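# Roll utility cart through self-closing door into yellow bay

## Task

Move the utility cart from this room through the self-closing door and leave it parked in the yellow bay of the next room, so that each of its four wheels sits inside the tape line and none rests on the tape. The case of copy paper has to finish in the cart's top tray, entirely within the tray's edges with nothing overhanging. The door must be closed when you finish. Either robot or both may be used, but if any robot tips over or is left leaning, the task fails.

## Robot and tools

Robots: two identical Hello Robot Stretch 4 units, r1 and r2. Each has an omni-wheel base, a lift that rides up a mast, and one telescoping arm reaching forward, ending in a wrist (yaw, pitch, roll) and a two-finger gripper. Height about 1.6 m; the base rim lies within 0.23 m of the base origin.

Frames: the base frame sits on the floor below the base centre, x ahead, y to the left, z up, in metres. hand_pose (a point between the open fingertips) is reported in it and may be slightly wrong. The odometry frame is where the base frame was at scene start; base_odometry counts wheel rotation only, so slip looks like travel. Heading is radians, left positive, -3.142 to 3.142. Each robot uses its own frames, so only camera images, lidar_m and wrist_depth_mm reveal where the two robots are relative to each other.

move: one action. Arguments r1 and r2 each hold that robot's own part; an omitted robot receives nothing new. Always pass blocking: false (true or absent is refused); the call returns in about half a second while motion continues. cameras picks images: omitted, null or ["all"] gives all, [] none. Per robot:
- base: an offset from where the base last reported itself, in its own base frame. translate_m (metres, -2 to 2, forward positive), strafe_m (metres, -2 to 2, left positive), rotate_rad (radians, -3.2 to 3.2, counter-clockwise positive). translate_m and strafe_m may be combined into one straight diagonal drive; rotate_rad goes alone.
- joints: absolute targets by name. lift_m 0 to 1.2 m; arm_m 0 to 0.55 m extension; wrist_yaw_rad -1.134 to 4.276 (0 ahead, left positive, 3.14 folded back); wrist_pitch_rad -1.117 to 4.259 (0 level, 1.57 pointing down); wrist_roll_rad -1.117 to 4.259 (clockwise positive seen from behind); gripper_m -0.038 to 0.141, fingertip gap in metres (error up to 0.015). Out-of-range joint targets are clipped and reported; other out-of-range values are refused.
- pace: "slow", "default", "fast", "max". speeds: per-joint top speed overriding pace (not gripper). contact_limits: 0 to 1 for arm_m, lift_m, translate_m, strafe_m, rotate_rad, placed next to that command; default 0.5; a base limit persists until the next base command.
- end_of_arm: "enable_torque" alone, re-powering a wrist or gripper motor that cut out.
A new move replaces only the targets it names. Motions of one action start together. Actions stop after about 14 s (time_out).

wait: seconds 0 to 10, plus cameras; returns full state, early if a commanded robot comes to rest. wait(0) shows the "earlier move" line. stop: brakes all running motions and returns once everything rests; braking takes space. zoom_image: camera name and region [x0, y0, x1, y1] in pixels, origin top left, at most 504 by 504, on that camera's latest image. finished_scene: pass the current scene number; irreversible, and the result must hold with no robot help.

Results: "move" line lists each robot sent motion with "done" or its worst status. "as last shown" marks robots not in the action, with repeated old values. base_status/joint_status: done, moving, off_target (resting short, maybe still pushing), contact_stop (held back, now slack), time_out, limit_stop_at_own_body, limit_stop_at_tilt (lean over 6 degrees; lift, arm and wheels go limp), torque_fault. An uncommanded stop or a refused call cancels the later move/wait/finished_scene calls in that reply. on_its_own reports what happened uncommanded (slack, holding, servo_current outside rest). lidar_m: 12 distances in metres, sector 1 straight ahead then counter-clockwise in 30-degree steps (4 left, 7 behind, 10 right); "-" means nothing seen or closer than 0.25 m; misses glass and thin legs. wrist_depth_mm: 7x7 grid of depths, 100 to 2000 mm. turned_by_wheels vs turned_by_imu differing by over about 0.1 rad in one move signals a bump or slip. base_tilt in degrees (forward, right), error up to 3. motor_effort in percent with peak in brackets; servo_current in mA.

Gripping: command gripper_m more than 0.015 below the object width; about 0.06 below resists tugs; -0.02 or less to close behind a handle or bar. A firm grip shows as higher gripper servo_current. The reading and "done" do not prove a hold.

Avoid: bases or grippers pressing on the other robot (a hard press ends the scene; once bases touch, any further drive presses hard); carrying over 1 kg with arm_m above 0.2 while driving or turning, especially fast; strong steady pushes or pulls with a high gripper; mismatched travel when both robots share one load (up to 3 cm per metre). Self-collision risk: gripper above the base with lift under about 0.2 (0.45 pointing down), pitch up combined with roll, or yaw plus pitch below about -1.1; with the wrist folded back, even small tilts or rolls. Higher lifts cap base speed. Avoid drops, releasing moving objects, slamming the door and hard hits.

Each tool is called after "Request:" as a command line: name --argument value for each argument, lists and objects as JSON in quotes; but a table of rows of numbers goes row by row, as --pt "numbers of a row", without its own name.

## Session

Request:
move

Scene clock: 0.00 s.
r1.base_odometry: x=+0.000 y=+0.000 heading=+0.000
r1.turned_by_wheels: +0.000
r1.turned_by_imu: +0.000
r1.base_tilt: forward=-1.6 right=+1.3
r1.lidar_m: 1.92 2.25 3.81 1.93 0.97 0.84 0.83 0.93 0.77 0.76 0.93 1.59
r1.base_status: not commanded
r1.joint_positions: lift_m=+0.127 arm_m=+0.000 wrist_yaw_rad=+3.089 wrist_pitch_rad=+0.002 wrist_roll_rad=+0.000 gripper_m=+0.056
r1.joint_status: not commanded
r1.measured_speeds: all 0
r1.motor_effort: lift_m=+20 arm_m=-4 wheel_0=+0 wheel_1=+1 wheel_2=+1
r1.servo_current: wrist_yaw_rad=39 wrist_pitch_rad=46 wrist_roll_rad=65 gripper_m=39
r1.hand_pose: x=-0.1125 y=+0.1024 z=+0.3046 quat_wxyz=(+0.026, -0.001, +0.000, +1.000) (m; r1's base frame)
r1.wrist_depth_mm: 137 138 - - - - - / 113 139 - - - - - / 117 140 224 - - - - / 137 161 - - - - - / - - - - - - - / - - 191 - 187 - - / 842 759 750 788 788 732 768
r2.base_odometry: x=+0.000 y=+0.000 heading=+0.000
r2.turned_by_wheels: +0.000
r2.turned_by_imu: +0.000
r2.base_tilt: forward=-0.6 right=+0.1
r2.lidar_m: 2.02 1.45 1.40 1.49 2.01 2.22 2.34 3.17 1.60 3.62 2.59 2.46
r2.base_status: not commanded
r2.joint_positions: lift_m=+0.295 arm_m=+0.000 wrist_yaw_rad=+3.133 wrist_pitch_rad=+0.002 wrist_roll_rad=+0.000 gripper_m=+0.056
r2.joint_status: not commanded
r2.measured_speeds: all 0
r2.motor_effort: lift_m=+18 arm_m=-4 wheel_0=+0 wheel_1=-1 wheel_2=+0
r2.servo_current: wrist_yaw_rad=46 wrist_pitch_rad=39 wrist_roll_rad=46 gripper_m=59
r2.hand_pose: x=-0.1167 y=+0.0898 z=+0.4727 quat_wxyz=(+0.004, -0.001, +0.000, +1.000) (m; r2's base frame)
r2.wrist_depth_mm: - 140 - - - - - / - 126 150 - - - - / - 130 185 - - - - / 144 143 272 - - - - / 229 - - - - - - / 226 1576 196 1576 190 1618 1464 / 226 1060 1138 - - 1025 1060
pictures: r1_head_camera, r1_head_left_camera, r1_head_right_camera, r1_wrist_camera, r2_head_camera, r2_head_left_camera, r2_head_right_camera, r2_wrist_camera
Images, in order (width x height): r1_head_camera 420x560, r1_head_left_camera 420x672, r1_head_right_camera 420x672, r1_wrist_camera 616x392, r2_head_camera 420x560, r2_head_left_camera 420x672, r2_head_right_camera 420x672, r2_wrist_camera 616x392.

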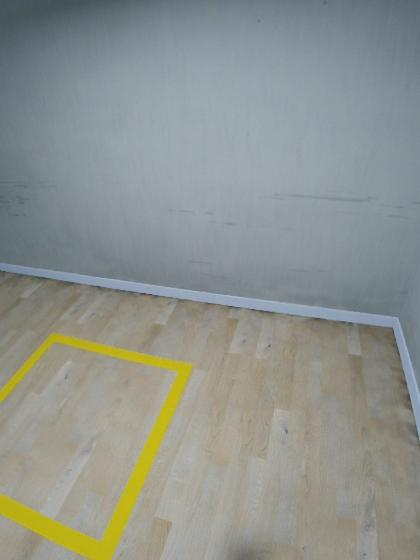

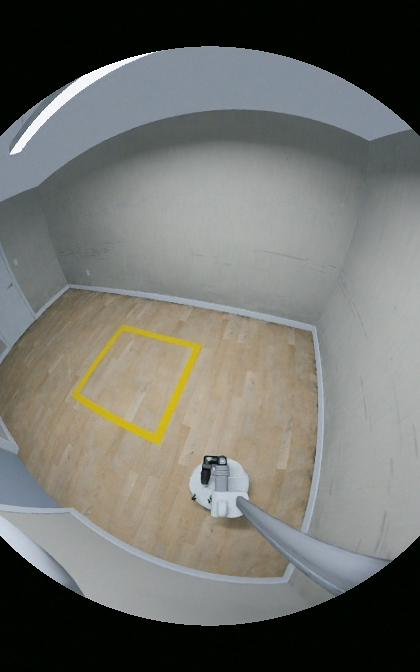

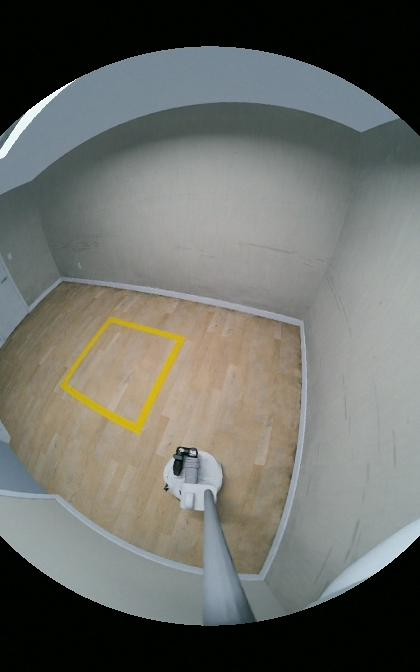

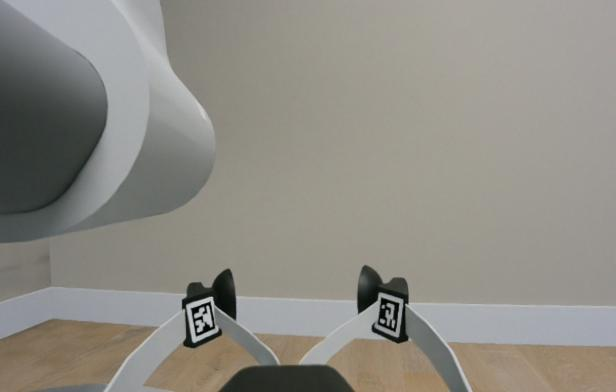

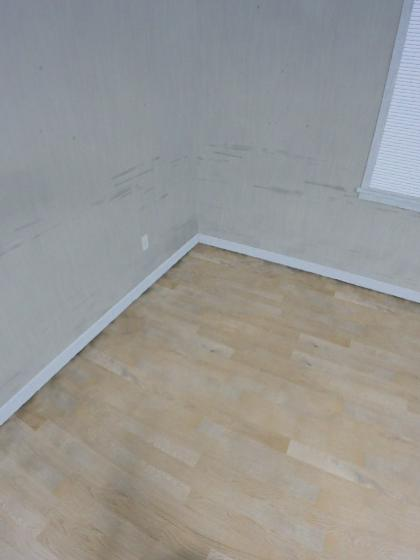

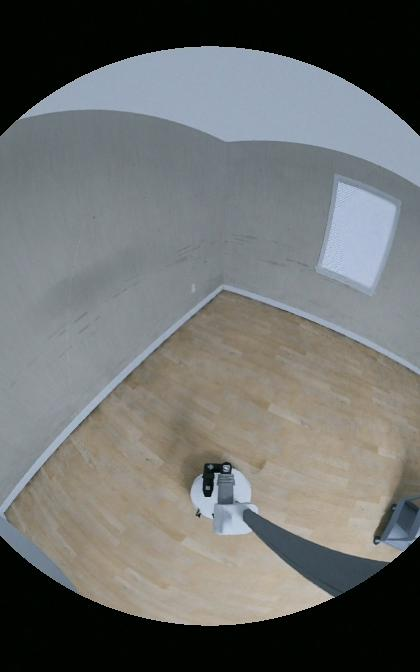

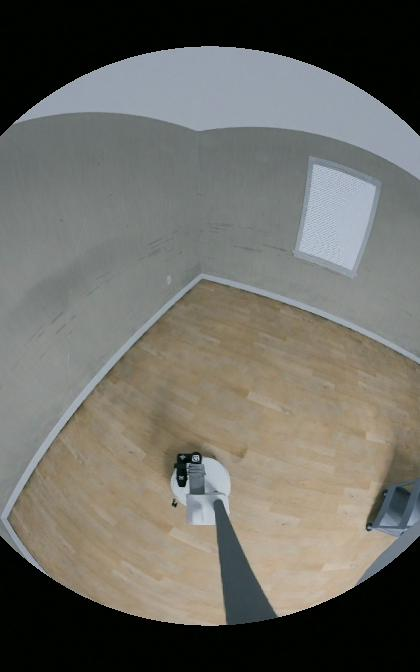

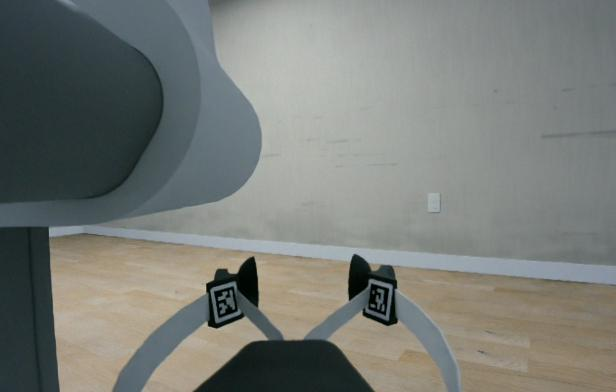

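Request:
move --r1 '{"base":{"rotate_rad":1.3}}' --r2 '{"base":{"rotate_rad":-1.5}}' --blocking false --cameras '[]'

Request:
wait --seconds 3 --cameras '[]'

Request:
wait --seconds 1

Scene clock: 4.10 s.
move: r1 moving; r2 moving
r1.base_odometry: x=+0.000 y=+0.000 heading=+0.252
r1.turned_by_wheels: +0.252
r1.turned_by_imu: +0.252
r1.base_tilt: forward=-1.6 right=+1.2
r1.lidar_m: 1.98 2.71 3.66 1.25 0.89 0.80 0.87 0.80 0.77 0.82 1.11 1.92
r1.base_status: rotate_rad moving
r1.joint_positions: lift_m=+0.127 arm_m=+0.000 wrist_yaw_rad=+3.089 wrist_pitch_rad=+0.002 wrist_roll_rad=+0.000 gripper_m=+0.056
r1.joint_status: not commanded
r1.measured_speeds: translate_m=-0.001 strafe_m=-0.001 rotate_rad=+0.980 lift_m=+0.000 arm_m=+0.000 wrist_yaw_rad=+0.000 wrist_pitch_rad=+0.000 wrist_roll_rad=+0.000
r1.motor_effort: lift_m=+20(20) arm_m=-4(4) wheel_0=-8(9) wheel_1=-6(9) wheel_2=-7(7)
r1.servo_current: wrist_yaw_rad=59(59) wrist_pitch_rad=39(46) wrist_roll_rad=46(59) gripper_m=39(39)
r1.hand_pose: x=-0.1125 y=+0.1024 z=+0.3046 quat_wxyz=(+0.026, -0.001, +0.000, +1.000) (m; r1's base frame)
r1.wrist_depth_mm: 136 138 - - - - - / 113 139 - - - - - / 114 140 226 - - - - / 137 160 - - - - - / - - - - - - - / - 1060 190 - 187 - - / 778 750 750 798 750 699 732
r2.base_odometry: x=+0.000 y=+0.000 heading=-0.252
r2.turned_by_wheels: -0.252
r2.turned_by_imu: -0.244
r2.base_tilt: forward=-0.7 right=+0.1
r2.lidar_m: 2.52 1.62 1.40 1.40 1.67 2.23 2.24 2.64 1.59 1.63 2.93 2.49
r2.base_status: rotate_rad moving
r2.joint_positions: lift_m=+0.295 arm_m=+0.000 wrist_yaw_rad=+3.133 wrist_pitch_rad=+0.002 wrist_roll_rad=+0.000 gripper_m=+0.056
r2.joint_status: not commanded
r2.measured_speeds: translate_m=+0.000 strafe_m=+0.000 rotate_rad=-0.974 lift_m=+0.000 arm_m=+0.000 wrist_yaw_rad=+0.000 wrist_pitch_rad=+0.000 wrist_roll_rad=+0.000
r2.motor_effort: lift_m=+18(18) arm_m=-4(4) wheel_0=+8(9) wheel_1=+8(10) wheel_2=+9(11)
r2.servo_current: wrist_yaw_rad=33(52) wrist_pitch_rad=39(46) wrist_roll_rad=52(52) gripper_m=39(59)
r2.hand_pose: x=-0.1167 y=+0.0898 z=+0.4727 quat_wxyz=(+0.004, -0.001, +0.000, +1.000) (m; r2's base frame)
r2.wrist_depth_mm: - 141 - - - - - / - 127 150 - - - - / - 130 184 - - - - / 144 143 272 - - - - / 229 - - - - - - / 227 1576 196 1576 190 1661 1464 / 226 1060 1138 - - 1060 1060
pictures: none
No camera images: "cameras" was empty.

Scene clock: 5.50 s.
earlier move: r1 done; r2 moving
r1.base_odometry: x=+0.000 y=+0.000 heading=+1.300
r1.turned_by_wheels: +1.048
r1.turned_by_imu: +1.053
r1.base_tilt: forward=-1.6 right=+1.3
r1.lidar_m: 3.79 1.23 0.89 0.83 0.88 0.82 0.77 0.81 1.10 1.93 2.00 2.67
r1.base_status: done
r1.joint_positions: lift_m=+0.127 arm_m=+0.000 wrist_yaw_rad=+3.089 wrist_pitch_rad=+0.002 wrist_roll_rad=+0.000 gripper_m=+0.056
r1.joint_status: not commanded
r1.measured_speeds: all 0
r1.motor_effort: lift_m=+20(20) arm_m=-4(4) wheel_0=-4(10) wheel_1=-1(9) wheel_2=-1(8)
r1.servo_current: wrist_yaw_rad=52(65) wrist_pitch_rad=46(52) wrist_roll_rad=59(65) gripper_m=39(46)
r1.hand_pose: x=-0.1125 y=+0.1024 z=+0.3046 quat_wxyz=(+0.026, -0.001, +0.000, +1.000) (m; r1's base frame)
r1.wrist_depth_mm: 136 138 - - - - - / 113 139 - - - - - / 118 140 229 - - - - / 137 162 - - - - - / - - - - - - - / - - 191 - 187 - - / 788 707 750 143 778 768 809
r2.base_odometry: x=+0.000 y=+0.000 heading=-1.499
r2.turned_by_wheels: -1.248
r2.turned_by_imu: -1.215
r2.base_tilt: forward=-0.6 right=+0.0
r2.lidar_m: 3.32 2.54 2.47 1.87 1.46 1.41 1.51 2.19 2.23 2.40 3.45 1.59
r2.base_status: rotate_rad moving
r2.joint_positions: lift_m=+0.295 arm_m=+0.000 wrist_yaw_rad=+3.133 wrist_pitch_rad=+0.002 wrist_roll_rad=+0.000 gripper_m=+0.056
r2.joint_status: not commanded
r2.measured_speeds: all 0
r2.motor_effort: lift_m=+18(18) arm_m=-4(4) wheel_0=+3(11) wheel_1=+0(11) wheel_2=+2(11)
r2.servo_current: wrist_yaw_rad=39(59) wrist_pitch_rad=46(46) wrist_roll_rad=39(52) gripper_m=46(59)
r2.hand_pose: x=-0.1167 y=+0.0898 z=+0.4727 quat_wxyz=(+0.004, -0.001, +0.000, +1.000) (m; r2's base frame)
r2.wrist_depth_mm: - 140 - - - - - / - 126 141 - - - - / - 129 185 - - - - / 144 143 264 - - - - / 229 - - - - - - / 227 1576 196 1336 190 - - / 226 1078 1138 - - 1042 1060
wait: 1.40 of 3 s (r1 has come to rest)
pictures: none
No camera images: "cameras" was empty.

Scene clock: 5.63 s.
earlier move: r2 done
r1.base_odometry: x=+0.000 y=+0.000 heading=+1.300
r1.turned_by_wheels: +0.000
r1.turned_by_imu: +0.000
r1.base_tilt: forward=-1.6 right=+1.3
r1.lidar_m: 3.80 1.24 0.87 0.84 0.88 0.82 0.76 0.79 1.08 1.92 1.95 2.66
r1.base_status: done
r1.joint_positions: lift_m=+0.127 arm_m=+0.000 wrist_yaw_rad=+3.089 wrist_pitch_rad=+0.002 wrist_roll_rad=+0.000 gripper_m=+0.056
r1.joint_status: not commanded
r1.measured_speeds: all 0
r1.motor_effort: lift_m=+20(20) arm_m=-4(4) wheel_0=-3(10) wheel_1=-1(9) wheel_2=-1(8)
r1.servo_current: wrist_yaw_rad=33(65) wrist_pitch_rad=33(52) wrist_roll_rad=52(65) gripper_m=39(46)
r1.hand_pose: x=-0.1125 y=+0.1024 z=+0.3046 quat_wxyz=(+0.026, -0.001, +0.000, +1.000) (m; r1's base frame)
r1.wrist_depth_mm: 136 139 - - - - - / 113 139 - - - - - / 117 140 229 - - - - / 137 161 - - - - - / - - - - - - - / - - 190 - 187 - - / 788 707 759 143 788 788 820
r2.base_odometry: x=+0.000 y=+0.000 heading=-1.499
r2.turned_by_wheels: +0.000
r2.turned_by_imu: +0.000
r2.base_tilt: forward=-0.6 right=+0.1
r2.lidar_m: 3.34 2.53 2.50 1.87 1.44 1.40 1.52 2.20 2.23 2.38 3.46 1.60
r2.base_status: done
r2.joint_positions: lift_m=+0.295 arm_m=+0.000 wrist_yaw_rad=+3.133 wrist_pitch_rad=+0.002 wrist_roll_rad=+0.000 gripper_m=+0.056
r2.joint_status: not commanded
r2.measured_speeds: all 0
r2.motor_effort: lift_m=+18(18) arm_m=-4(4) wheel_0=+3(11) wheel_1=+1(11) wheel_2=+2(11)
r2.servo_current: wrist_yaw_rad=39(59) wrist_pitch_rad=39(46) wrist_roll_rad=52(52) gripper_m=39(59)
r2.hand_pose: x=-0.1167 y=+0.0898 z=+0.4727 quat_wxyz=(+0.004, -0.001, +0.000, +1.000) (m; r2's base frame)
r2.wrist_depth_mm: - 140 - - - - - / - 126 142 - - - - / - 130 185 - - - - / 144 143 265 - - - - / 229 - - - - - - / 228 1537 196 1336 190 - - / 226 1060 1138 - - 1042 1078
wait: 0.13 of 1 s (r2 has come to rest)
pictures: r1_head_camera, r1_head_left_camera, r1_head_right_camera, r1_wrist_camera, r2_head_camera, r2_head_left_camera, r2_head_right_camera, r2_wrist_camera
Images, in order (width x height): r1_head_camera 420x560, r1_head_left_camera 420x672, r1_head_right_camera 420x672, r1_wrist_camera 616x392, r2_head_camera 420x560, r2_head_left_camera 420x672, r2_head_right_camera 420x672, r2_wrist_camera 616x392.

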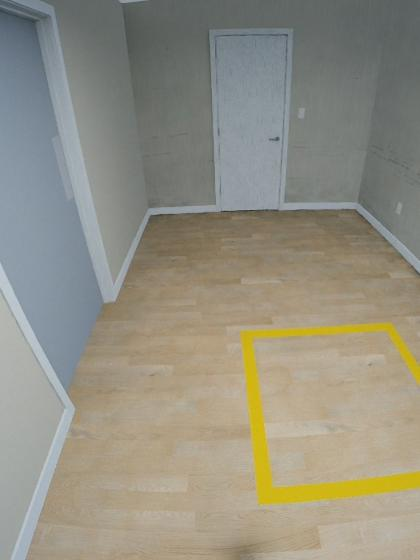

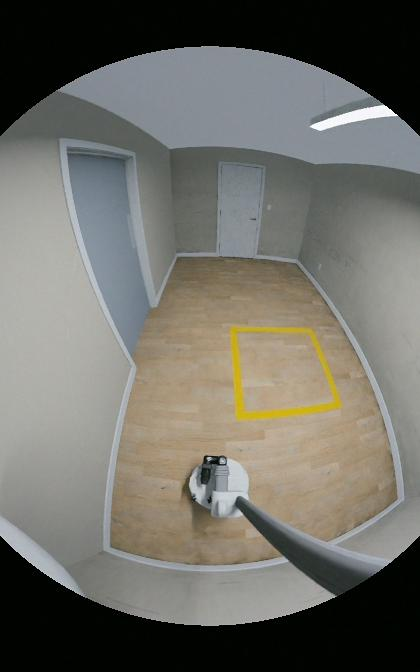

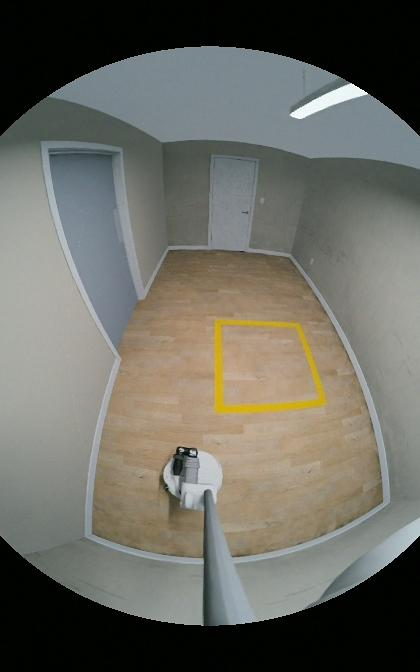

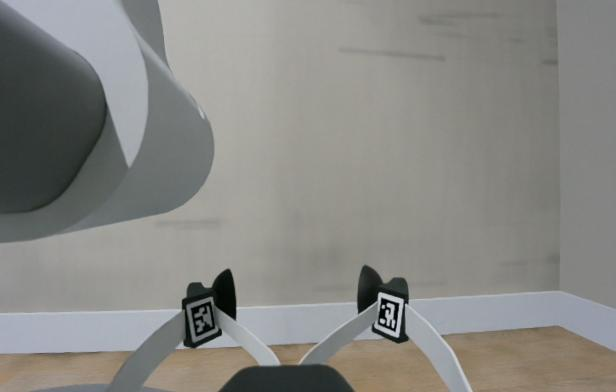

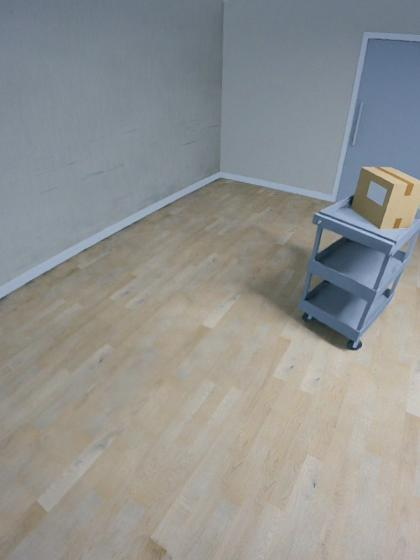

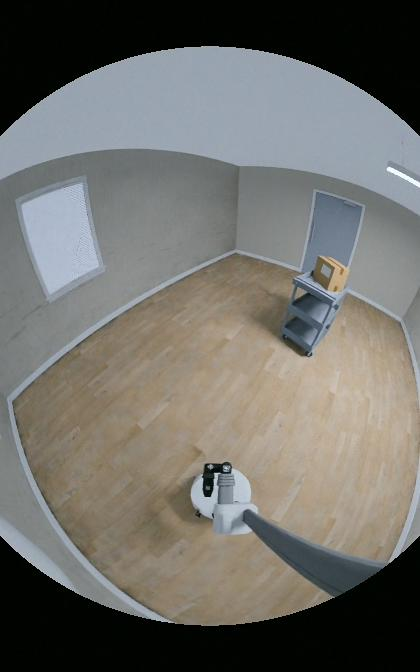

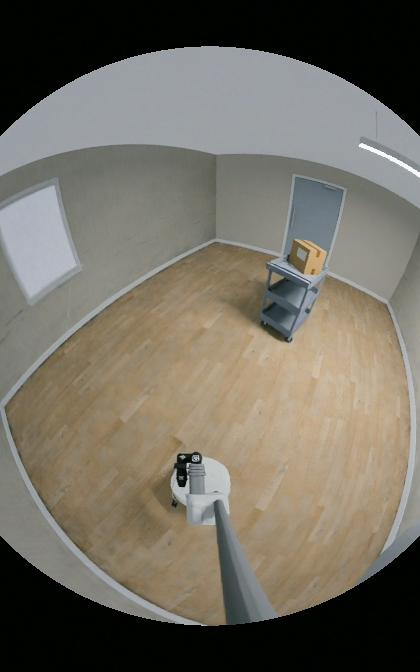

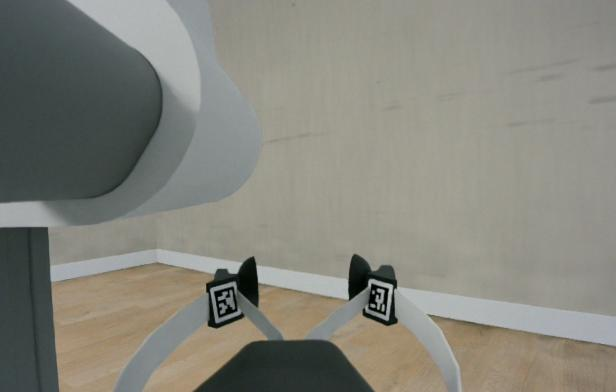

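Request:
zoom_image --camera "r2_head_camera" --region '[280, 20, 420, 360]'

Request:
zoom_image --camera "r2_head_right_camera" --region '[220, 140, 420, 360]'

Request:
zoom_image --camera "r1_head_left_camera" --region '[40, 120, 240, 400]'

Scaled by 1.482 from the camera's 420x560 image, which has a finer 1200x1600 frame.

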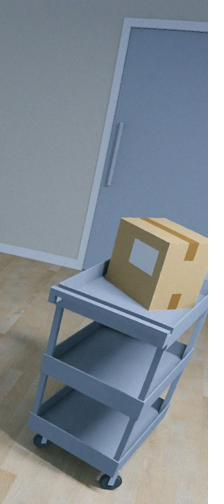

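Scaled by 2.291 from the camera's 420x672 image, which has a finer 600x960 frame.

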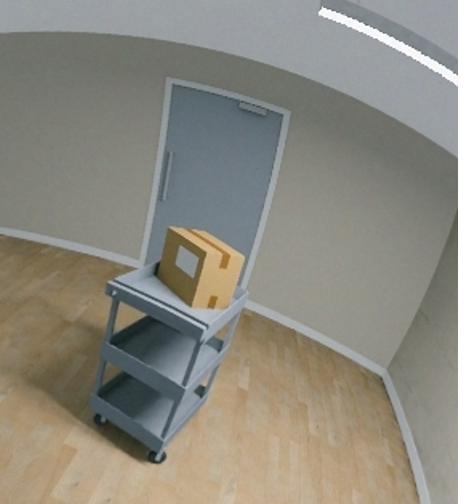

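Scaled by 1.800 from the camera's 420x672 image, which has a finer 600x960 frame.

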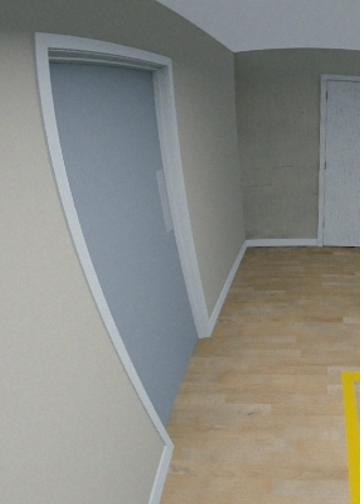

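Request:
move --r1 '{"base":{"translate_m":0.6}}' --r2 '{"base":{"rotate_rad":-0.49}}' --blocking false --cameras '[]'

Request:
wait --seconds 3 --cameras '[]'

Request:
wait --seconds 3 --cameras '["r1_head_left_camera","r2_head_camera","r2_head_left_camera"]'

Request:
zoom_image --camera "r2_head_camera" --region '[80, 0, 420, 420]'

Scene clock: 48.13 s.
move: r1 moving; r2 moving
r1.base_odometry: x=+0.008 y=+0.030 heading=+1.300
r1.turned_by_wheels: +0.000
r1.turned_by_imu: +0.000
r1.base_tilt: forward=-1.6 right=+1.3
r1.lidar_m: 3.79 1.26 0.87 0.84 0.86 0.86 0.80 0.85 1.13 1.92 1.98 2.66
r1.base_status: translate_m moving
r1.joint_positions: lift_m=+0.127 arm_m=+0.000 wrist_yaw_rad=+3.089 wrist_pitch_rad=+0.002 wrist_roll_rad=+0.000 gripper_m=+0.056
r1.joint_status: not commanded
r1.measured_speeds: translate_m=+0.122 strafe_m=+0.000 rotate_rad=+0.000 lift_m=+0.000 arm_m=+0.000 wrist_yaw_rad=+0.000 wrist_pitch_rad=+0.000 wrist_roll_rad=+0.000
r1.motor_effort: lift_m=+20(20) arm_m=-4(4) wheel_0=+8(8) wheel_1=+6(6) wheel_2=-7(9)
r1.servo_current: wrist_yaw_rad=52(52) wrist_pitch_rad=46(46) wrist_roll_rad=46(65) gripper_m=46(46)
r1.hand_pose: x=-0.1125 y=+0.1024 z=+0.3046 quat_wxyz=(+0.026, -0.001, +0.000, +1.000) (m; r1's base frame)
r1.wrist_depth_mm: 136 138 - - - - - / 113 139 - - - - - / 117 139 225 - - - - / 137 162 - - - - - / - - - - - - - / - - 190 - 188 - - / 788 750 759 809 788 768 820
r2.base_odometry: x=+0.000 y=+0.000 heading=-1.751
r2.turned_by_wheels: -0.252
r2.turned_by_imu: -0.244
r2.base_tilt: forward=-0.7 right=+0.0
r2.lidar_m: 1.69 2.82 2.49 2.48 1.56 1.39 1.43 1.73 2.22 2.25 2.77 1.60
r2.base_status: rotate_rad moving
r2.joint_positions: lift_m=+0.295 arm_m=+0.000 wrist_yaw_rad=+3.133 wrist_pitch_rad=+0.002 wrist_roll_rad=+0.000 gripper_m=+0.056
r2.joint_status: not commanded
r2.measured_speeds: translate_m=+0.000 strafe_m=+0.000 rotate_rad=-0.969 lift_m=+0.000 arm_m=+0.000 wrist_yaw_rad=+0.000 wrist_pitch_rad=+0.000 wrist_roll_rad=+0.000
r2.motor_effort: lift_m=+18(18) arm_m=-4(4) wheel_0=+5(10) wheel_1=+8(9) wheel_2=+9(11)
r2.servo_current: wrist_yaw_rad=46(59) wrist_pitch_rad=46(46) wrist_roll_rad=46(59) gripper_m=52(52)
r2.hand_pose: x=-0.1167 y=+0.0898 z=+0.4727 quat_wxyz=(+0.004, -0.001, +0.000, +1.000) (m; r2's base frame)
r2.wrist_depth_mm: - 141 - - - - - / - 126 141 - - - - / - 130 184 - - - - / 144 143 207 - - - - / 230 - - - - - - / 227 1576 195 1308 191 - - / 226 1078 1118 - - 1042 1042
pictures: none
No camera images: "cameras" was empty.

Scene clock: 48.93 s.
earlier move: r1 moving; r2 done
r1.base_odometry: x=+0.056 y=+0.203 heading=+1.300
r1.turned_by_wheels: +0.000
r1.turned_by_imu: +0.000
r1.base_tilt: forward=-1.6 right=+1.2
r1.lidar_m: 3.69 1.37 0.90 0.84 0.87 1.04 0.98 1.02 1.42 1.89 1.98 2.69
r1.base_status: translate_m moving
r1.joint_positions: lift_m=+0.127 arm_m=+0.000 wrist_yaw_rad=+3.089 wrist_pitch_rad=+0.002 wrist_roll_rad=+0.000 gripper_m=+0.056
r1.joint_status: not commanded
r1.measured_speeds: translate_m=+0.301 strafe_m=+0.000 rotate_rad=-0.005 lift_m=+0.000 arm_m=+0.000 wrist_yaw_rad=+0.000 wrist_pitch_rad=+0.000 wrist_roll_rad=+0.000
r1.motor_effort: lift_m=+20(20) arm_m=-4(4) wheel_0=+6(9) wheel_1=+3(8) wheel_2=-5(11)
r1.servo_current: wrist_yaw_rad=46(65) wrist_pitch_rad=39(52) wrist_roll_rad=52(65) gripper_m=46(46)
r1.hand_pose: x=-0.1125 y=+0.1024 z=+0.3046 quat_wxyz=(+0.026, -0.001, +0.000, +1.000) (m; r1's base frame)
r1.wrist_depth_mm: 137 138 - - - - - / 112 139 - - - - - / 116 140 222 - - - - / 137 159 - - - - - / - - - - - - - / - - 190 1098 187 1060 960 / 842 768 750 809 798 778 809
r2.base_odometry: x=+0.000 y=+0.000 heading=-1.988
r2.turned_by_wheels: -0.237
r2.turned_by_imu: -0.231
r2.base_tilt: forward=-0.7 right=+0.1
r2.lidar_m: 1.62 3.22 2.52 2.47 1.83 1.43 1.41 1.53 2.26 2.23 2.43 3.64
r2.base_status: done
r2.joint_positions: lift_m=+0.295 arm_m=+0.000 wrist_yaw_rad=+3.133 wrist_pitch_rad=+0.002 wrist_roll_rad=+0.000 gripper_m=+0.056
r2.joint_status: not commanded
r2.measured_speeds: all 0
r2.motor_effort: lift_m=+18(18) arm_m=-4(4) wheel_0=+3(10) wheel_1=+4(9) wheel_2=+5(11)
r2.servo_current: wrist_yaw_rad=65(65) wrist_pitch_rad=39(46) wrist_roll_rad=46(59) gripper_m=46(52)
r2.hand_pose: x=-0.1167 y=+0.0898 z=+0.4727 quat_wxyz=(+0.004, -0.001, +0.000, +1.000) (m; r2's base frame)
r2.wrist_depth_mm: - 140 - - - - - / - 127 141 - - - - / - 130 185 - - - - / 144 144 207 - - - - / 220 - - - - - - / 220 1430 195 171 190 - 1366 / 226 1078 1160 - - 1060 1060
wait: 0.80 of 3 s (r2 has come to rest)
pictures: none
No camera images: "cameras" was empty.

Scene clock: 51.13 s.
earlier move: r1 done
r1.base_odometry: x=+0.161 y=+0.578 heading=+1.300
r1.turned_by_wheels: +0.000
r1.turned_by_imu: +0.000
r1.base_tilt: forward=-1.6 right=+1.2
r1.lidar_m: 3.31 1.38 0.91 0.86 0.89 1.22 1.37 1.43 1.95 1.91 1.98 2.64
r1.base_status: done
r1.joint_positions: lift_m=+0.127 arm_m=+0.000 wrist_yaw_rad=+3.089 wrist_pitch_rad=+0.002 wrist_roll_rad=+0.000 gripper_m=+0.056
r1.joint_status: not commanded
r1.measured_speeds: all 0
r1.motor_effort: lift_m=+20(20) arm_m=-4(4) wheel_0=+1(9) wheel_1=+2(8) wheel_2=+1(11)
r1.servo_current: wrist_yaw_rad=39(72) wrist_pitch_rad=39(52) wrist_roll_rad=46(65) gripper_m=46(52)
r1.hand_pose: x=-0.1125 y=+0.1024 z=+0.3046 quat_wxyz=(+0.026, -0.001, +0.000, +1.000) (m; r1's base frame)
r1.wrist_depth_mm: 136 138 - - - - - / 113 139 - - - - - / 118 140 229 - - - - / 137 162 - - - - - / - - - - - - - / 1182 1205 191 1205 187 1138 960 / 854 741 759 788 798 778 809
r2.base_odometry: x=+0.000 y=+0.000 heading=-1.988
r2.turned_by_wheels: +0.000
r2.turned_by_imu: +0.000
r2.base_tilt: forward=-0.7 right=+0.1
r2.lidar_m: 1.59 3.23 2.53 2.49 1.83 1.43 1.39 1.53 2.27 2.23 2.43 3.66
r2.base_status: done
r2.joint_positions: lift_m=+0.295 arm_m=+0.000 wrist_yaw_rad=+3.133 wrist_pitch_rad=+0.002 wrist_roll_rad=+0.000 gripper_m=+0.056
r2.joint_status: not commanded
r2.measured_speeds: all 0
r2.motor_effort: lift_m=+18(18) arm_m=-4(4) wheel_0=+3(10) wheel_1=+4(9) wheel_2=+5(11)
r2.servo_current: wrist_yaw_rad=39(65) wrist_pitch_rad=39(46) wrist_roll_rad=39(59) gripper_m=46(52)
r2.hand_pose: x=-0.1167 y=+0.0898 z=+0.4727 quat_wxyz=(+0.004, -0.001, +0.000, +1.000) (m; r2's base frame)
r2.wrist_depth_mm: - 141 - - - - - / - 126 141 - - - - / - 130 185 - - - - / 144 143 207 - - - - / 220 - - - - - - / 220 1430 195 171 190 - 1308 / 226 1078 1160 - - 1042 1060
wait: 2.20 of 3 s (r1 has come to rest)
pictures: r1_head_left_camera, r2_head_camera, r2_head_left_camera
Images, in order (width x height): r1_head_left_camera 420x672, r2_head_camera 420x560, r2_head_left_camera 420x672.

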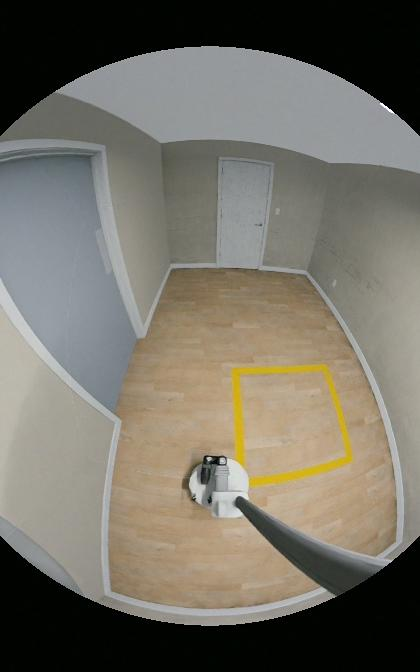

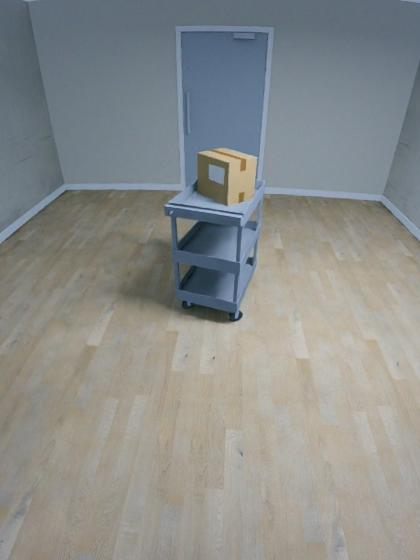

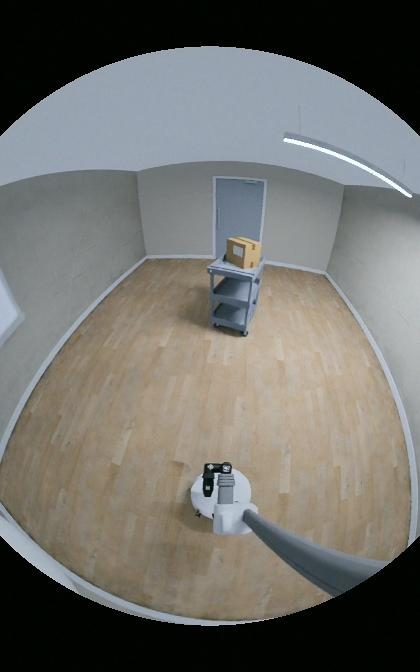

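Scaled by 1.200 from the camera's 420x560 image, which has a finer 1200x1600 frame.

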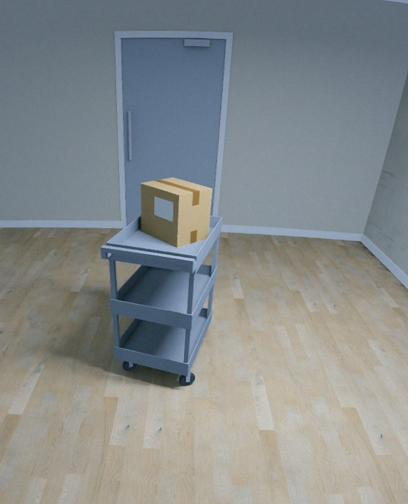

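Request:
move --r1 '{"base":{"translate_m":0.95}}' --r2 '{"base":{"translate_m":0.6},"joints":{"lift_m":0.95,"wrist_yaw_rad":0.0,"gripper_m":0.1}}' --blocking false --cameras '[]'

Request:
wait --seconds 5 --cameras '[]'

Request:
move --r1 '{"base":{"rotate_rad":1.57}}' --r2 '{"joints":{"wrist_pitch_rad":0.5}}' --blocking false --cameras '[]'

Request:
wait --seconds 2 --cameras '[]'

Request:
wait --seconds 1 --cameras '["r1_head_camera","r1_head_left_camera","r2_head_camera","r2_head_left_camera","r2_wrist_camera"]'

Request:
zoom_image --camera "r2_head_camera" --region '[60, 50, 380, 470]'

Scene clock: 90.13 s.
move: r1 moving; r2 moving
r1.base_odometry: x=+0.169 y=+0.608 heading=+1.300
r1.turned_by_wheels: +0.000
r1.turned_by_imu: +0.000
r1.base_tilt: forward=-1.6 right=+1.2
r1.lidar_m: 3.28 1.41 0.90 0.85 0.88 1.23 1.40 1.46 1.98 1.89 1.99 2.64
r1.base_status: translate_m moving
r1.joint_positions: lift_m=+0.127 arm_m=+0.000 wrist_yaw_rad=+3.089 wrist_pitch_rad=+0.002 wrist_roll_rad=+0.000 gripper_m=+0.056
r1.joint_status: not commanded
r1.measured_speeds: translate_m=+0.123 strafe_m=+0.000 rotate_rad=+0.002 lift_m=+0.000 arm_m=+0.000 wrist_yaw_rad=+0.000 wrist_pitch_rad=+0.000 wrist_roll_rad=+0.000
r1.motor_effort: lift_m=+20(20) arm_m=-4(4) wheel_0=+6(7) wheel_1=+4(7) wheel_2=-9(9)
r1.servo_current: wrist_yaw_rad=46(65) wrist_pitch_rad=46(52) wrist_roll_rad=39(78) gripper_m=39(52)
r1.hand_pose: x=-0.1125 y=+0.1024 z=+0.3046 quat_wxyz=(+0.026, -0.001, +0.000, +1.000) (m; r1's base frame)
r1.wrist_depth_mm: 136 138 - - - - - / 112 139 - - - - - / 117 140 224 - - - - / 137 162 - - - - - / - - - - - - - / 1182 1182 191 1205 188 1138 960 / 842 750 741 798 788 778 820
r2.base_odometry: x=-0.013 y=-0.028 heading=-1.988
r2.turned_by_wheels: +0.000
r2.turned_by_imu: +0.001
r2.base_tilt: forward=-0.7 right=+0.1
r2.lidar_m: 1.58 3.19 2.53 2.49 1.88 1.46 1.44 1.56 2.26 2.21 2.43 3.63
r2.base_status: translate_m moving
r2.joint_positions: lift_m=+0.333 arm_m=+0.000 wrist_yaw_rad=+2.571 wrist_pitch_rad=+0.002 wrist_roll_rad=+0.000 gripper_m=+0.075
r2.joint_status: lift_m moving; wrist_yaw_rad moving; gripper_m moving
r2.measured_speeds: translate_m=+0.121 strafe_m=-0.001 rotate_rad=+0.001 lift_m=+0.146 arm_m=+0.000 wrist_yaw_rad=-1.733 wrist_pitch_rad=+0.000 wrist_roll_rad=+0.000
r2.motor_effort: lift_m=+22(24) arm_m=-4(4) wheel_0=+7(10) wheel_1=+8(9) wheel_2=-12(13)
r2.servo_current: wrist_yaw_rad=111(150) wrist_pitch_rad=39(46) wrist_roll_rad=46(59) gripper_m=91(124)
r2.hand_pose: x=-0.0245 y=+0.2294 z=+0.5104 quat_wxyz=(+0.282, -0.001, +0.000, +0.960) (m; r2's base frame)
r2.wrist_depth_mm: - - - - - - - / - - - - - - - / - - - - - - - / - - - - - - - / - - - - - - - / - - 189 1499 189 1708 1537 / 1182 1118 1229 - 1182 1098 1118
pictures: none
No camera images: "cameras" was empty.

Scene clock: 93.13 s.
earlier move: r1 moving; r2 done
r1.base_odometry: x=+0.390 y=+1.404 heading=+1.300
r1.turned_by_wheels: +0.000
r1.turned_by_imu: +0.000
r1.base_tilt: forward=-1.6 right=+1.2
r1.lidar_m: 2.46 1.31 1.03 0.94 0.97 1.24 2.23 2.33 2.01 1.85 1.94 2.57
r1.base_status: translate_m moving
r1.joint_positions: lift_m=+0.127 arm_m=+0.000 wrist_yaw_rad=+3.089 wrist_pitch_rad=+0.002 wrist_roll_rad=+0.000 gripper_m=+0.056
r1.joint_status: not commanded
r1.measured_speeds: translate_m=+0.220 strafe_m=+0.000 rotate_rad=+0.001 lift_m=+0.000 arm_m=+0.000 wrist_yaw_rad=+0.000 wrist_pitch_rad=+0.000 wrist_roll_rad=+0.000
r1.motor_effort: lift_m=+20(20) arm_m=-4(4) wheel_0=+1(8) wheel_1=+3(7) wheel_2=-1(10)
r1.servo_current: wrist_yaw_rad=46(72) wrist_pitch_rad=33(52) wrist_roll_rad=59(78) gripper_m=39(52)
r1.hand_pose: x=-0.1125 y=+0.1024 z=+0.3046 quat_wxyz=(+0.026, -0.001, +0.000, +1.000) (m; r1's base frame)
r1.wrist_depth_mm: 136 139 - - - - - / 113 139 - - - - - / 118 140 272 - - - - / 137 162 - - - - - / 1921 - - - - - - / 1205 1182 194 1205 187 1160 991 / 798 699 750 798 798 778 809
r2.base_odometry: x=-0.243 y=-0.548 heading=-1.988
r2.turned_by_wheels: +0.000
r2.turned_by_imu: +0.001
r2.base_tilt: forward=-0.7 right=+0.0
r2.lidar_m: 1.00 3.14 2.49 2.42 2.54 2.03 2.00 2.14 2.34 2.30 2.52 1.18
r2.base_status: done
r2.joint_positions: lift_m=+0.950 arm_m=+0.000 wrist_yaw_rad=+0.003 wrist_pitch_rad=+0.002 wrist_roll_rad=+0.000 gripper_m=+0.100
r2.joint_status: all done
r2.measured_speeds: all 0
r2.motor_effort: lift_m=+21(25) arm_m=-4(4) wheel_0=+3(12) wheel_1=+3(9) wheel_2=-2(14)
r2.servo_current: wrist_yaw_rad=46(150) wrist_pitch_rad=39(46) wrist_roll_rad=46(59) gripper_m=46(124)
r2.hand_pose: x=+0.4596 y=-0.0866 z=+1.1275 quat_wxyz=(+1.000, +0.000, +0.001, +0.001) (m; r2's base frame)
r2.wrist_depth_mm: - - - - - - - / - - - - - - - / - - - - - - - / - - - - - - - / - - - 1308 1118 - - / - - 193 1138 193 - - / - - - - - - -
wait: 3.00 of 5 s (r2 has come to rest)
pictures: none
No camera images: "cameras" was empty.

Scene clock: 93.63 s.
earlier move: r1 done
move: r1 moving; r2 moving
r1.base_odometry: x=+0.405 y=+1.479 heading=+1.552
r1.turned_by_wheels: +0.252
r1.turned_by_imu: +0.253
r1.base_tilt: forward=-1.6 right=+1.3
r1.lidar_m: 1.97 1.05 0.94 0.96 1.00 1.69 2.28 2.28 1.93 1.89 2.14 2.40
r1.base_status: rotate_rad moving
r1.joint_positions: lift_m=+0.127 arm_m=+0.000 wrist_yaw_rad=+3.089 wrist_pitch_rad=+0.002 wrist_roll_rad=+0.000 gripper_m=+0.056
r1.joint_status: not commanded
r1.measured_speeds: translate_m=+0.094 strafe_m=+0.001 rotate_rad=+0.979 lift_m=+0.000 arm_m=+0.000 wrist_yaw_rad=+0.000 wrist_pitch_rad=+0.000 wrist_roll_rad=+0.000
r1.motor_effort: lift_m=+20(20) arm_m=-4(4) wheel_0=-10(10) wheel_1=-7(7) wheel_2=-4(4)
r1.servo_current: wrist_yaw_rad=33(59) wrist_pitch_rad=52(52) wrist_roll_rad=52(65) gripper_m=39(46)
r1.hand_pose: x=-0.1125 y=+0.1024 z=+0.3046 quat_wxyz=(+0.026, -0.001, +0.000, +1.000) (m; r1's base frame)
r1.wrist_depth_mm: 136 138 - - - - - / 113 139 - - - - - / 118 140 274 - - - - / 137 162 - - - - - / 1921 - - - - - - / 1182 1366 193 1160 188 1182 1138 / 842 741 189 809 788 788 820
r2.base_odometry: x=-0.243 y=-0.548 heading=-1.988
r2.turned_by_wheels: +0.000
r2.turned_by_imu: +0.000
r2.base_tilt: forward=-0.7 right=+0.1
r2.lidar_m: 1.00 3.16 2.49 2.42 2.56 2.03 2.01 2.18 2.30 2.28 2.48 1.19
r2.base_status: not commanded
r2.joint_positions: lift_m=+0.950 arm_m=+0.000 wrist_yaw_rad=+0.003 wrist_pitch_rad=+0.470 wrist_roll_rad=+0.000 gripper_m=+0.100
r2.joint_status: wrist_pitch_rad moving
r2.measured_speeds: translate_m=+0.000 strafe_m=+0.000 rotate_rad=+0.000 lift_m=+0.000 arm_m=+0.000 wrist_yaw_rad=+0.000 wrist_pitch_rad=+0.705 wrist_roll_rad=+0.000
r2.motor_effort: lift_m=+21(21) arm_m=-4(4) wheel_0=+3(4) wheel_1=+3(4) wheel_2=-3(3)
r2.servo_current: wrist_yaw_rad=46(52) wrist_pitch_rad=72(98) wrist_roll_rad=46(59) gripper_m=46(59)
r2.hand_pose: x=+0.4283 y=-0.0867 z=+0.9973 quat_wxyz=(+0.972, +0.000, +0.233, +0.001) (m; r2's base frame)
r2.wrist_depth_mm: - - - - - - - / - - - 1229 1098 - - / - - - 1118 1118 - - / - - - - 1430 - - / 1921 1921 1863 1060 1078 1921 1808 / 1537 1537 193 - 191 1499 1464 / 1336 1308 1336 - 1308 1255 1281
pictures: none
No camera images: "cameras" was empty.

Scene clock: 94.07 s.
earlier move: r1 moving; r2 done
r1.base_odometry: x=+0.403 y=+1.495 heading=+2.172
r1.turned_by_wheels: +0.620
r1.turned_by_imu: +0.622
r1.base_tilt: forward=-1.6 right=+1.3
r1.lidar_m: 1.04 0.94 0.96 1.07 2.00 2.33 2.21 1.91 1.93 2.30 2.37 1.66
r1.base_status: rotate_rad moving
r1.joint_positions: lift_m=+0.127 arm_m=+0.000 wrist_yaw_rad=+3.089 wrist_pitch_rad=+0.002 wrist_roll_rad=+0.000 gripper_m=+0.056
r1.joint_status: not commanded
r1.measured_speeds: translate_m=-0.002 strafe_m=-0.001 rotate_rad=+1.728 lift_m=+0.000 arm_m=+0.000 wrist_yaw_rad=+0.000 wrist_pitch_rad=+0.000 wrist_roll_rad=+0.000
r1.motor_effort: lift_m=+20(20) arm_m=-4(4) wheel_0=-5(13) wheel_1=-7(9) wheel_2=-3(5)
r1.servo_current: wrist_yaw_rad=52(65) wrist_pitch_rad=39(52) wrist_roll_rad=59(65) gripper_m=39(46)
r1.hand_pose: x=-0.1125 y=+0.1024 z=+0.3046 quat_wxyz=(+0.026, -0.001, +0.000, +1.000) (m; r1's base frame)
r1.wrist_depth_mm: 136 138 - - - - - / 113 139 - - - - - / 118 140 273 - - - - / 137 162 - - - - - / 1756 - - - - - 1808 / 1160 1205 192 1205 187 1160 1138 / 842 732 759 809 741 778 820
r2.base_odometry: x=-0.243 y=-0.548 heading=-1.988
r2.turned_by_wheels: +0.000
r2.turned_by_imu: +0.000
r2.base_tilt: forward=-0.6 right=+0.1
r2.lidar_m: 1.01 3.14 2.46 2.41 2.59 2.01 1.99 2.16 2.32 2.31 2.51 1.19
r2.base_status: not commanded
r2.joint_positions: lift_m=+0.950 arm_m=+0.000 wrist_yaw_rad=+0.003 wrist_pitch_rad=+0.498 wrist_roll_rad=+0.000 gripper_m=+0.100
r2.joint_status: all done
r2.measured_speeds: all 0
r2.motor_effort: lift_m=+21(21) arm_m=-4(4) wheel_0=+3(4) wheel_1=+3(4) wheel_2=-3(3)
r2.servo_current: wrist_yaw_rad=26(59) wrist_pitch_rad=39(98) wrist_roll_rad=46(59) gripper_m=52(59)
r2.hand_pose: x=+0.4245 y=-0.0867 z=+0.9901 quat_wxyz=(+0.969, +0.000, +0.247, +0.001) (m; r2's base frame)
r2.wrist_depth_mm: - - - 1182 1042 - - / - - - 1160 1078 - - / - - - 1499 1430 - - / - - - - 1618 - - / 1863 1808 1756 - 1042 1708 1661 / 1499 1499 193 162 191 1397 1430 / 1308 1229 1281 - 1255 1229 1255
wait: 0.43 of 2 s (r2 has come to rest)
pictures: none
No camera images: "cameras" was empty.

Scene clock: 95.07 s.
earlier move: r1 moving
r1.base_odometry: x=+0.403 y=+1.495 heading=+2.870
r1.turned_by_wheels: +0.698
r1.turned_by_imu: +0.703
r1.base_tilt: forward=-1.6 right=+1.3
r1.lidar_m: 0.95 0.97 1.22 2.30 2.38 2.01 1.89 2.00 2.52 2.39 1.34 1.02
r1.base_status: rotate_rad moving
r1.joint_positions: lift_m=+0.127 arm_m=+0.000 wrist_yaw_rad=+3.089 wrist_pitch_rad=+0.002 wrist_roll_rad=+0.000 gripper_m=+0.056
r1.joint_status: not commanded
r1.measured_speeds: all 0
r1.motor_effort: lift_m=+20(20) arm_m=-4(4) wheel_0=-3(13) wheel_1=-1(9) wheel_2=-1(5)
r1.servo_current: wrist_yaw_rad=39(65) wrist_pitch_rad=33(52) wrist_roll_rad=52(65) gripper_m=39(46)
r1.hand_pose: x=-0.1125 y=+0.1024 z=+0.3046 quat_wxyz=(+0.026, -0.001, +0.000, +1.000) (m; r1's base frame)
r1.wrist_depth_mm: 136 138 - - - - - / 113 139 - - - - - / 117 140 272 - - - - / 137 161 - - - - - / 1661 - 1921 - - - - / 1182 1205 193 1205 187 1138 1229 / 842 759 750 798 798 778 809
r2.base_odometry: x=-0.243 y=-0.548 heading=-1.988
r2.turned_by_wheels: +0.000
r2.turned_by_imu: +0.000
r2.base_tilt: forward=-0.7 right=+0.1
r2.lidar_m: 1.01 3.15 2.48 2.41 2.55 2.03 2.01 2.17 2.34 2.28 2.48 1.20
r2.base_status: not commanded
r2.joint_positions: lift_m=+0.950 arm_m=+0.000 wrist_yaw_rad=+0.003 wrist_pitch_rad=+0.498 wrist_roll_rad=+0.000 gripper_m=+0.100
r2.joint_status: all done
r2.measured_speeds: all 0
r2.motor_effort: lift_m=+21(21) arm_m=-4(4) wheel_0=+3(4) wheel_1=+3(4) wheel_2=-3(3)
r2.servo_current: wrist_yaw_rad=52(59) wrist_pitch_rad=46(98) wrist_roll_rad=39(65) gripper_m=52(59)
r2.hand_pose: x=+0.4245 y=-0.0867 z=+0.9901 quat_wxyz=(+0.969, +0.000, +0.247, +0.001) (m; r2's base frame)
r2.wrist_depth_mm: - - - 1182 1042 - - / - - - 1182 1078 - - / - - - 1537 1430 - - / - - - - 1618 - - / 1808 1756 1808 - 1042 1708 1756 / 1499 1464 194 162 191 1430 1397 / 1308 1281 1281 - 1308 1229 1255
wait: 1.00 s; no rest
pictures: r1_head_camera, r1_head_left_camera, r2_head_camera, r2_head_left_camera, r2_wrist_camera
Images, in order (width x height): r1_head_camera 420x560, r1_head_left_camera 420x672, r2_head_camera 420x560, r2_head_left_camera 420x672, r2_wrist_camera 616x392.

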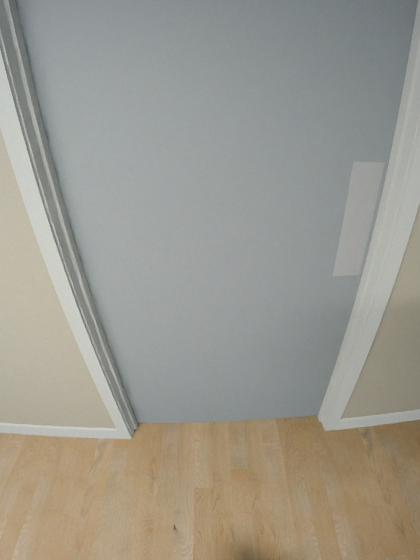

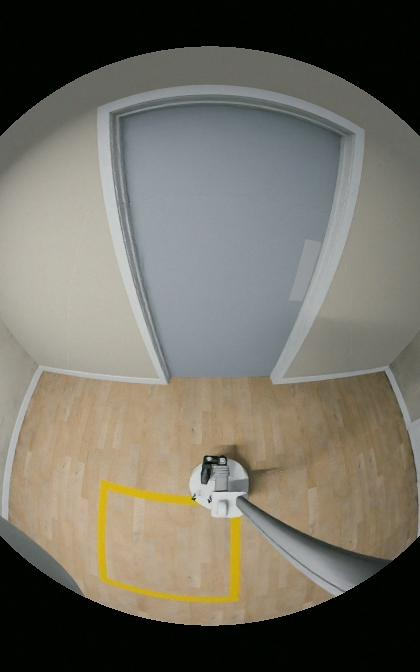

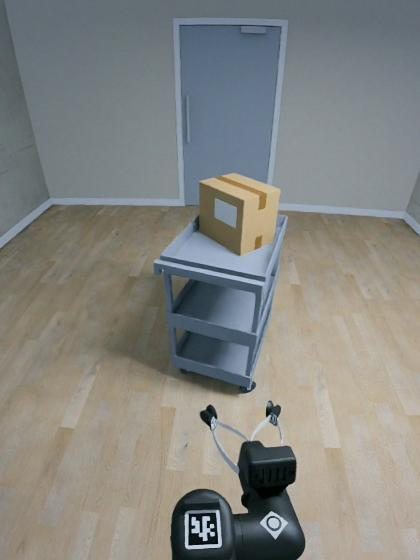

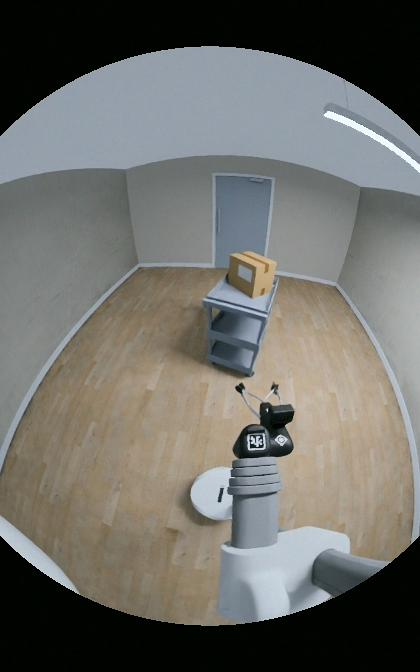

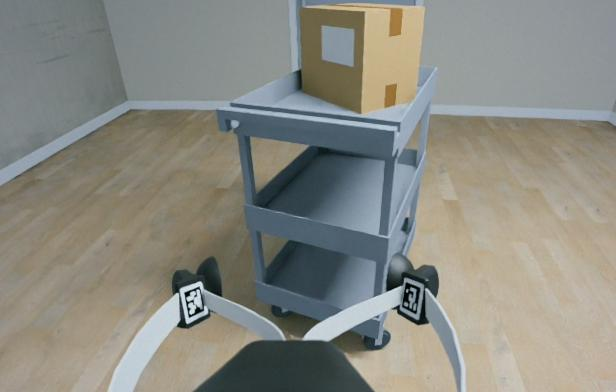

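Scaled by 1.200 from the camera's 420x560 image, which has a finer 1200x1600 frame.

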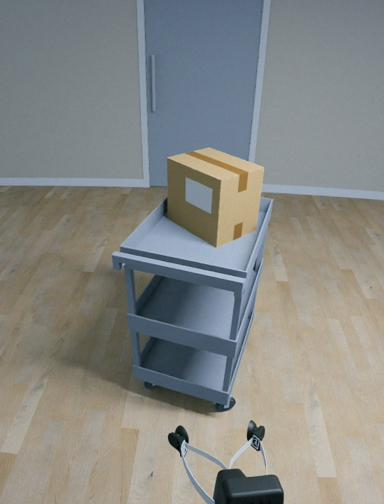

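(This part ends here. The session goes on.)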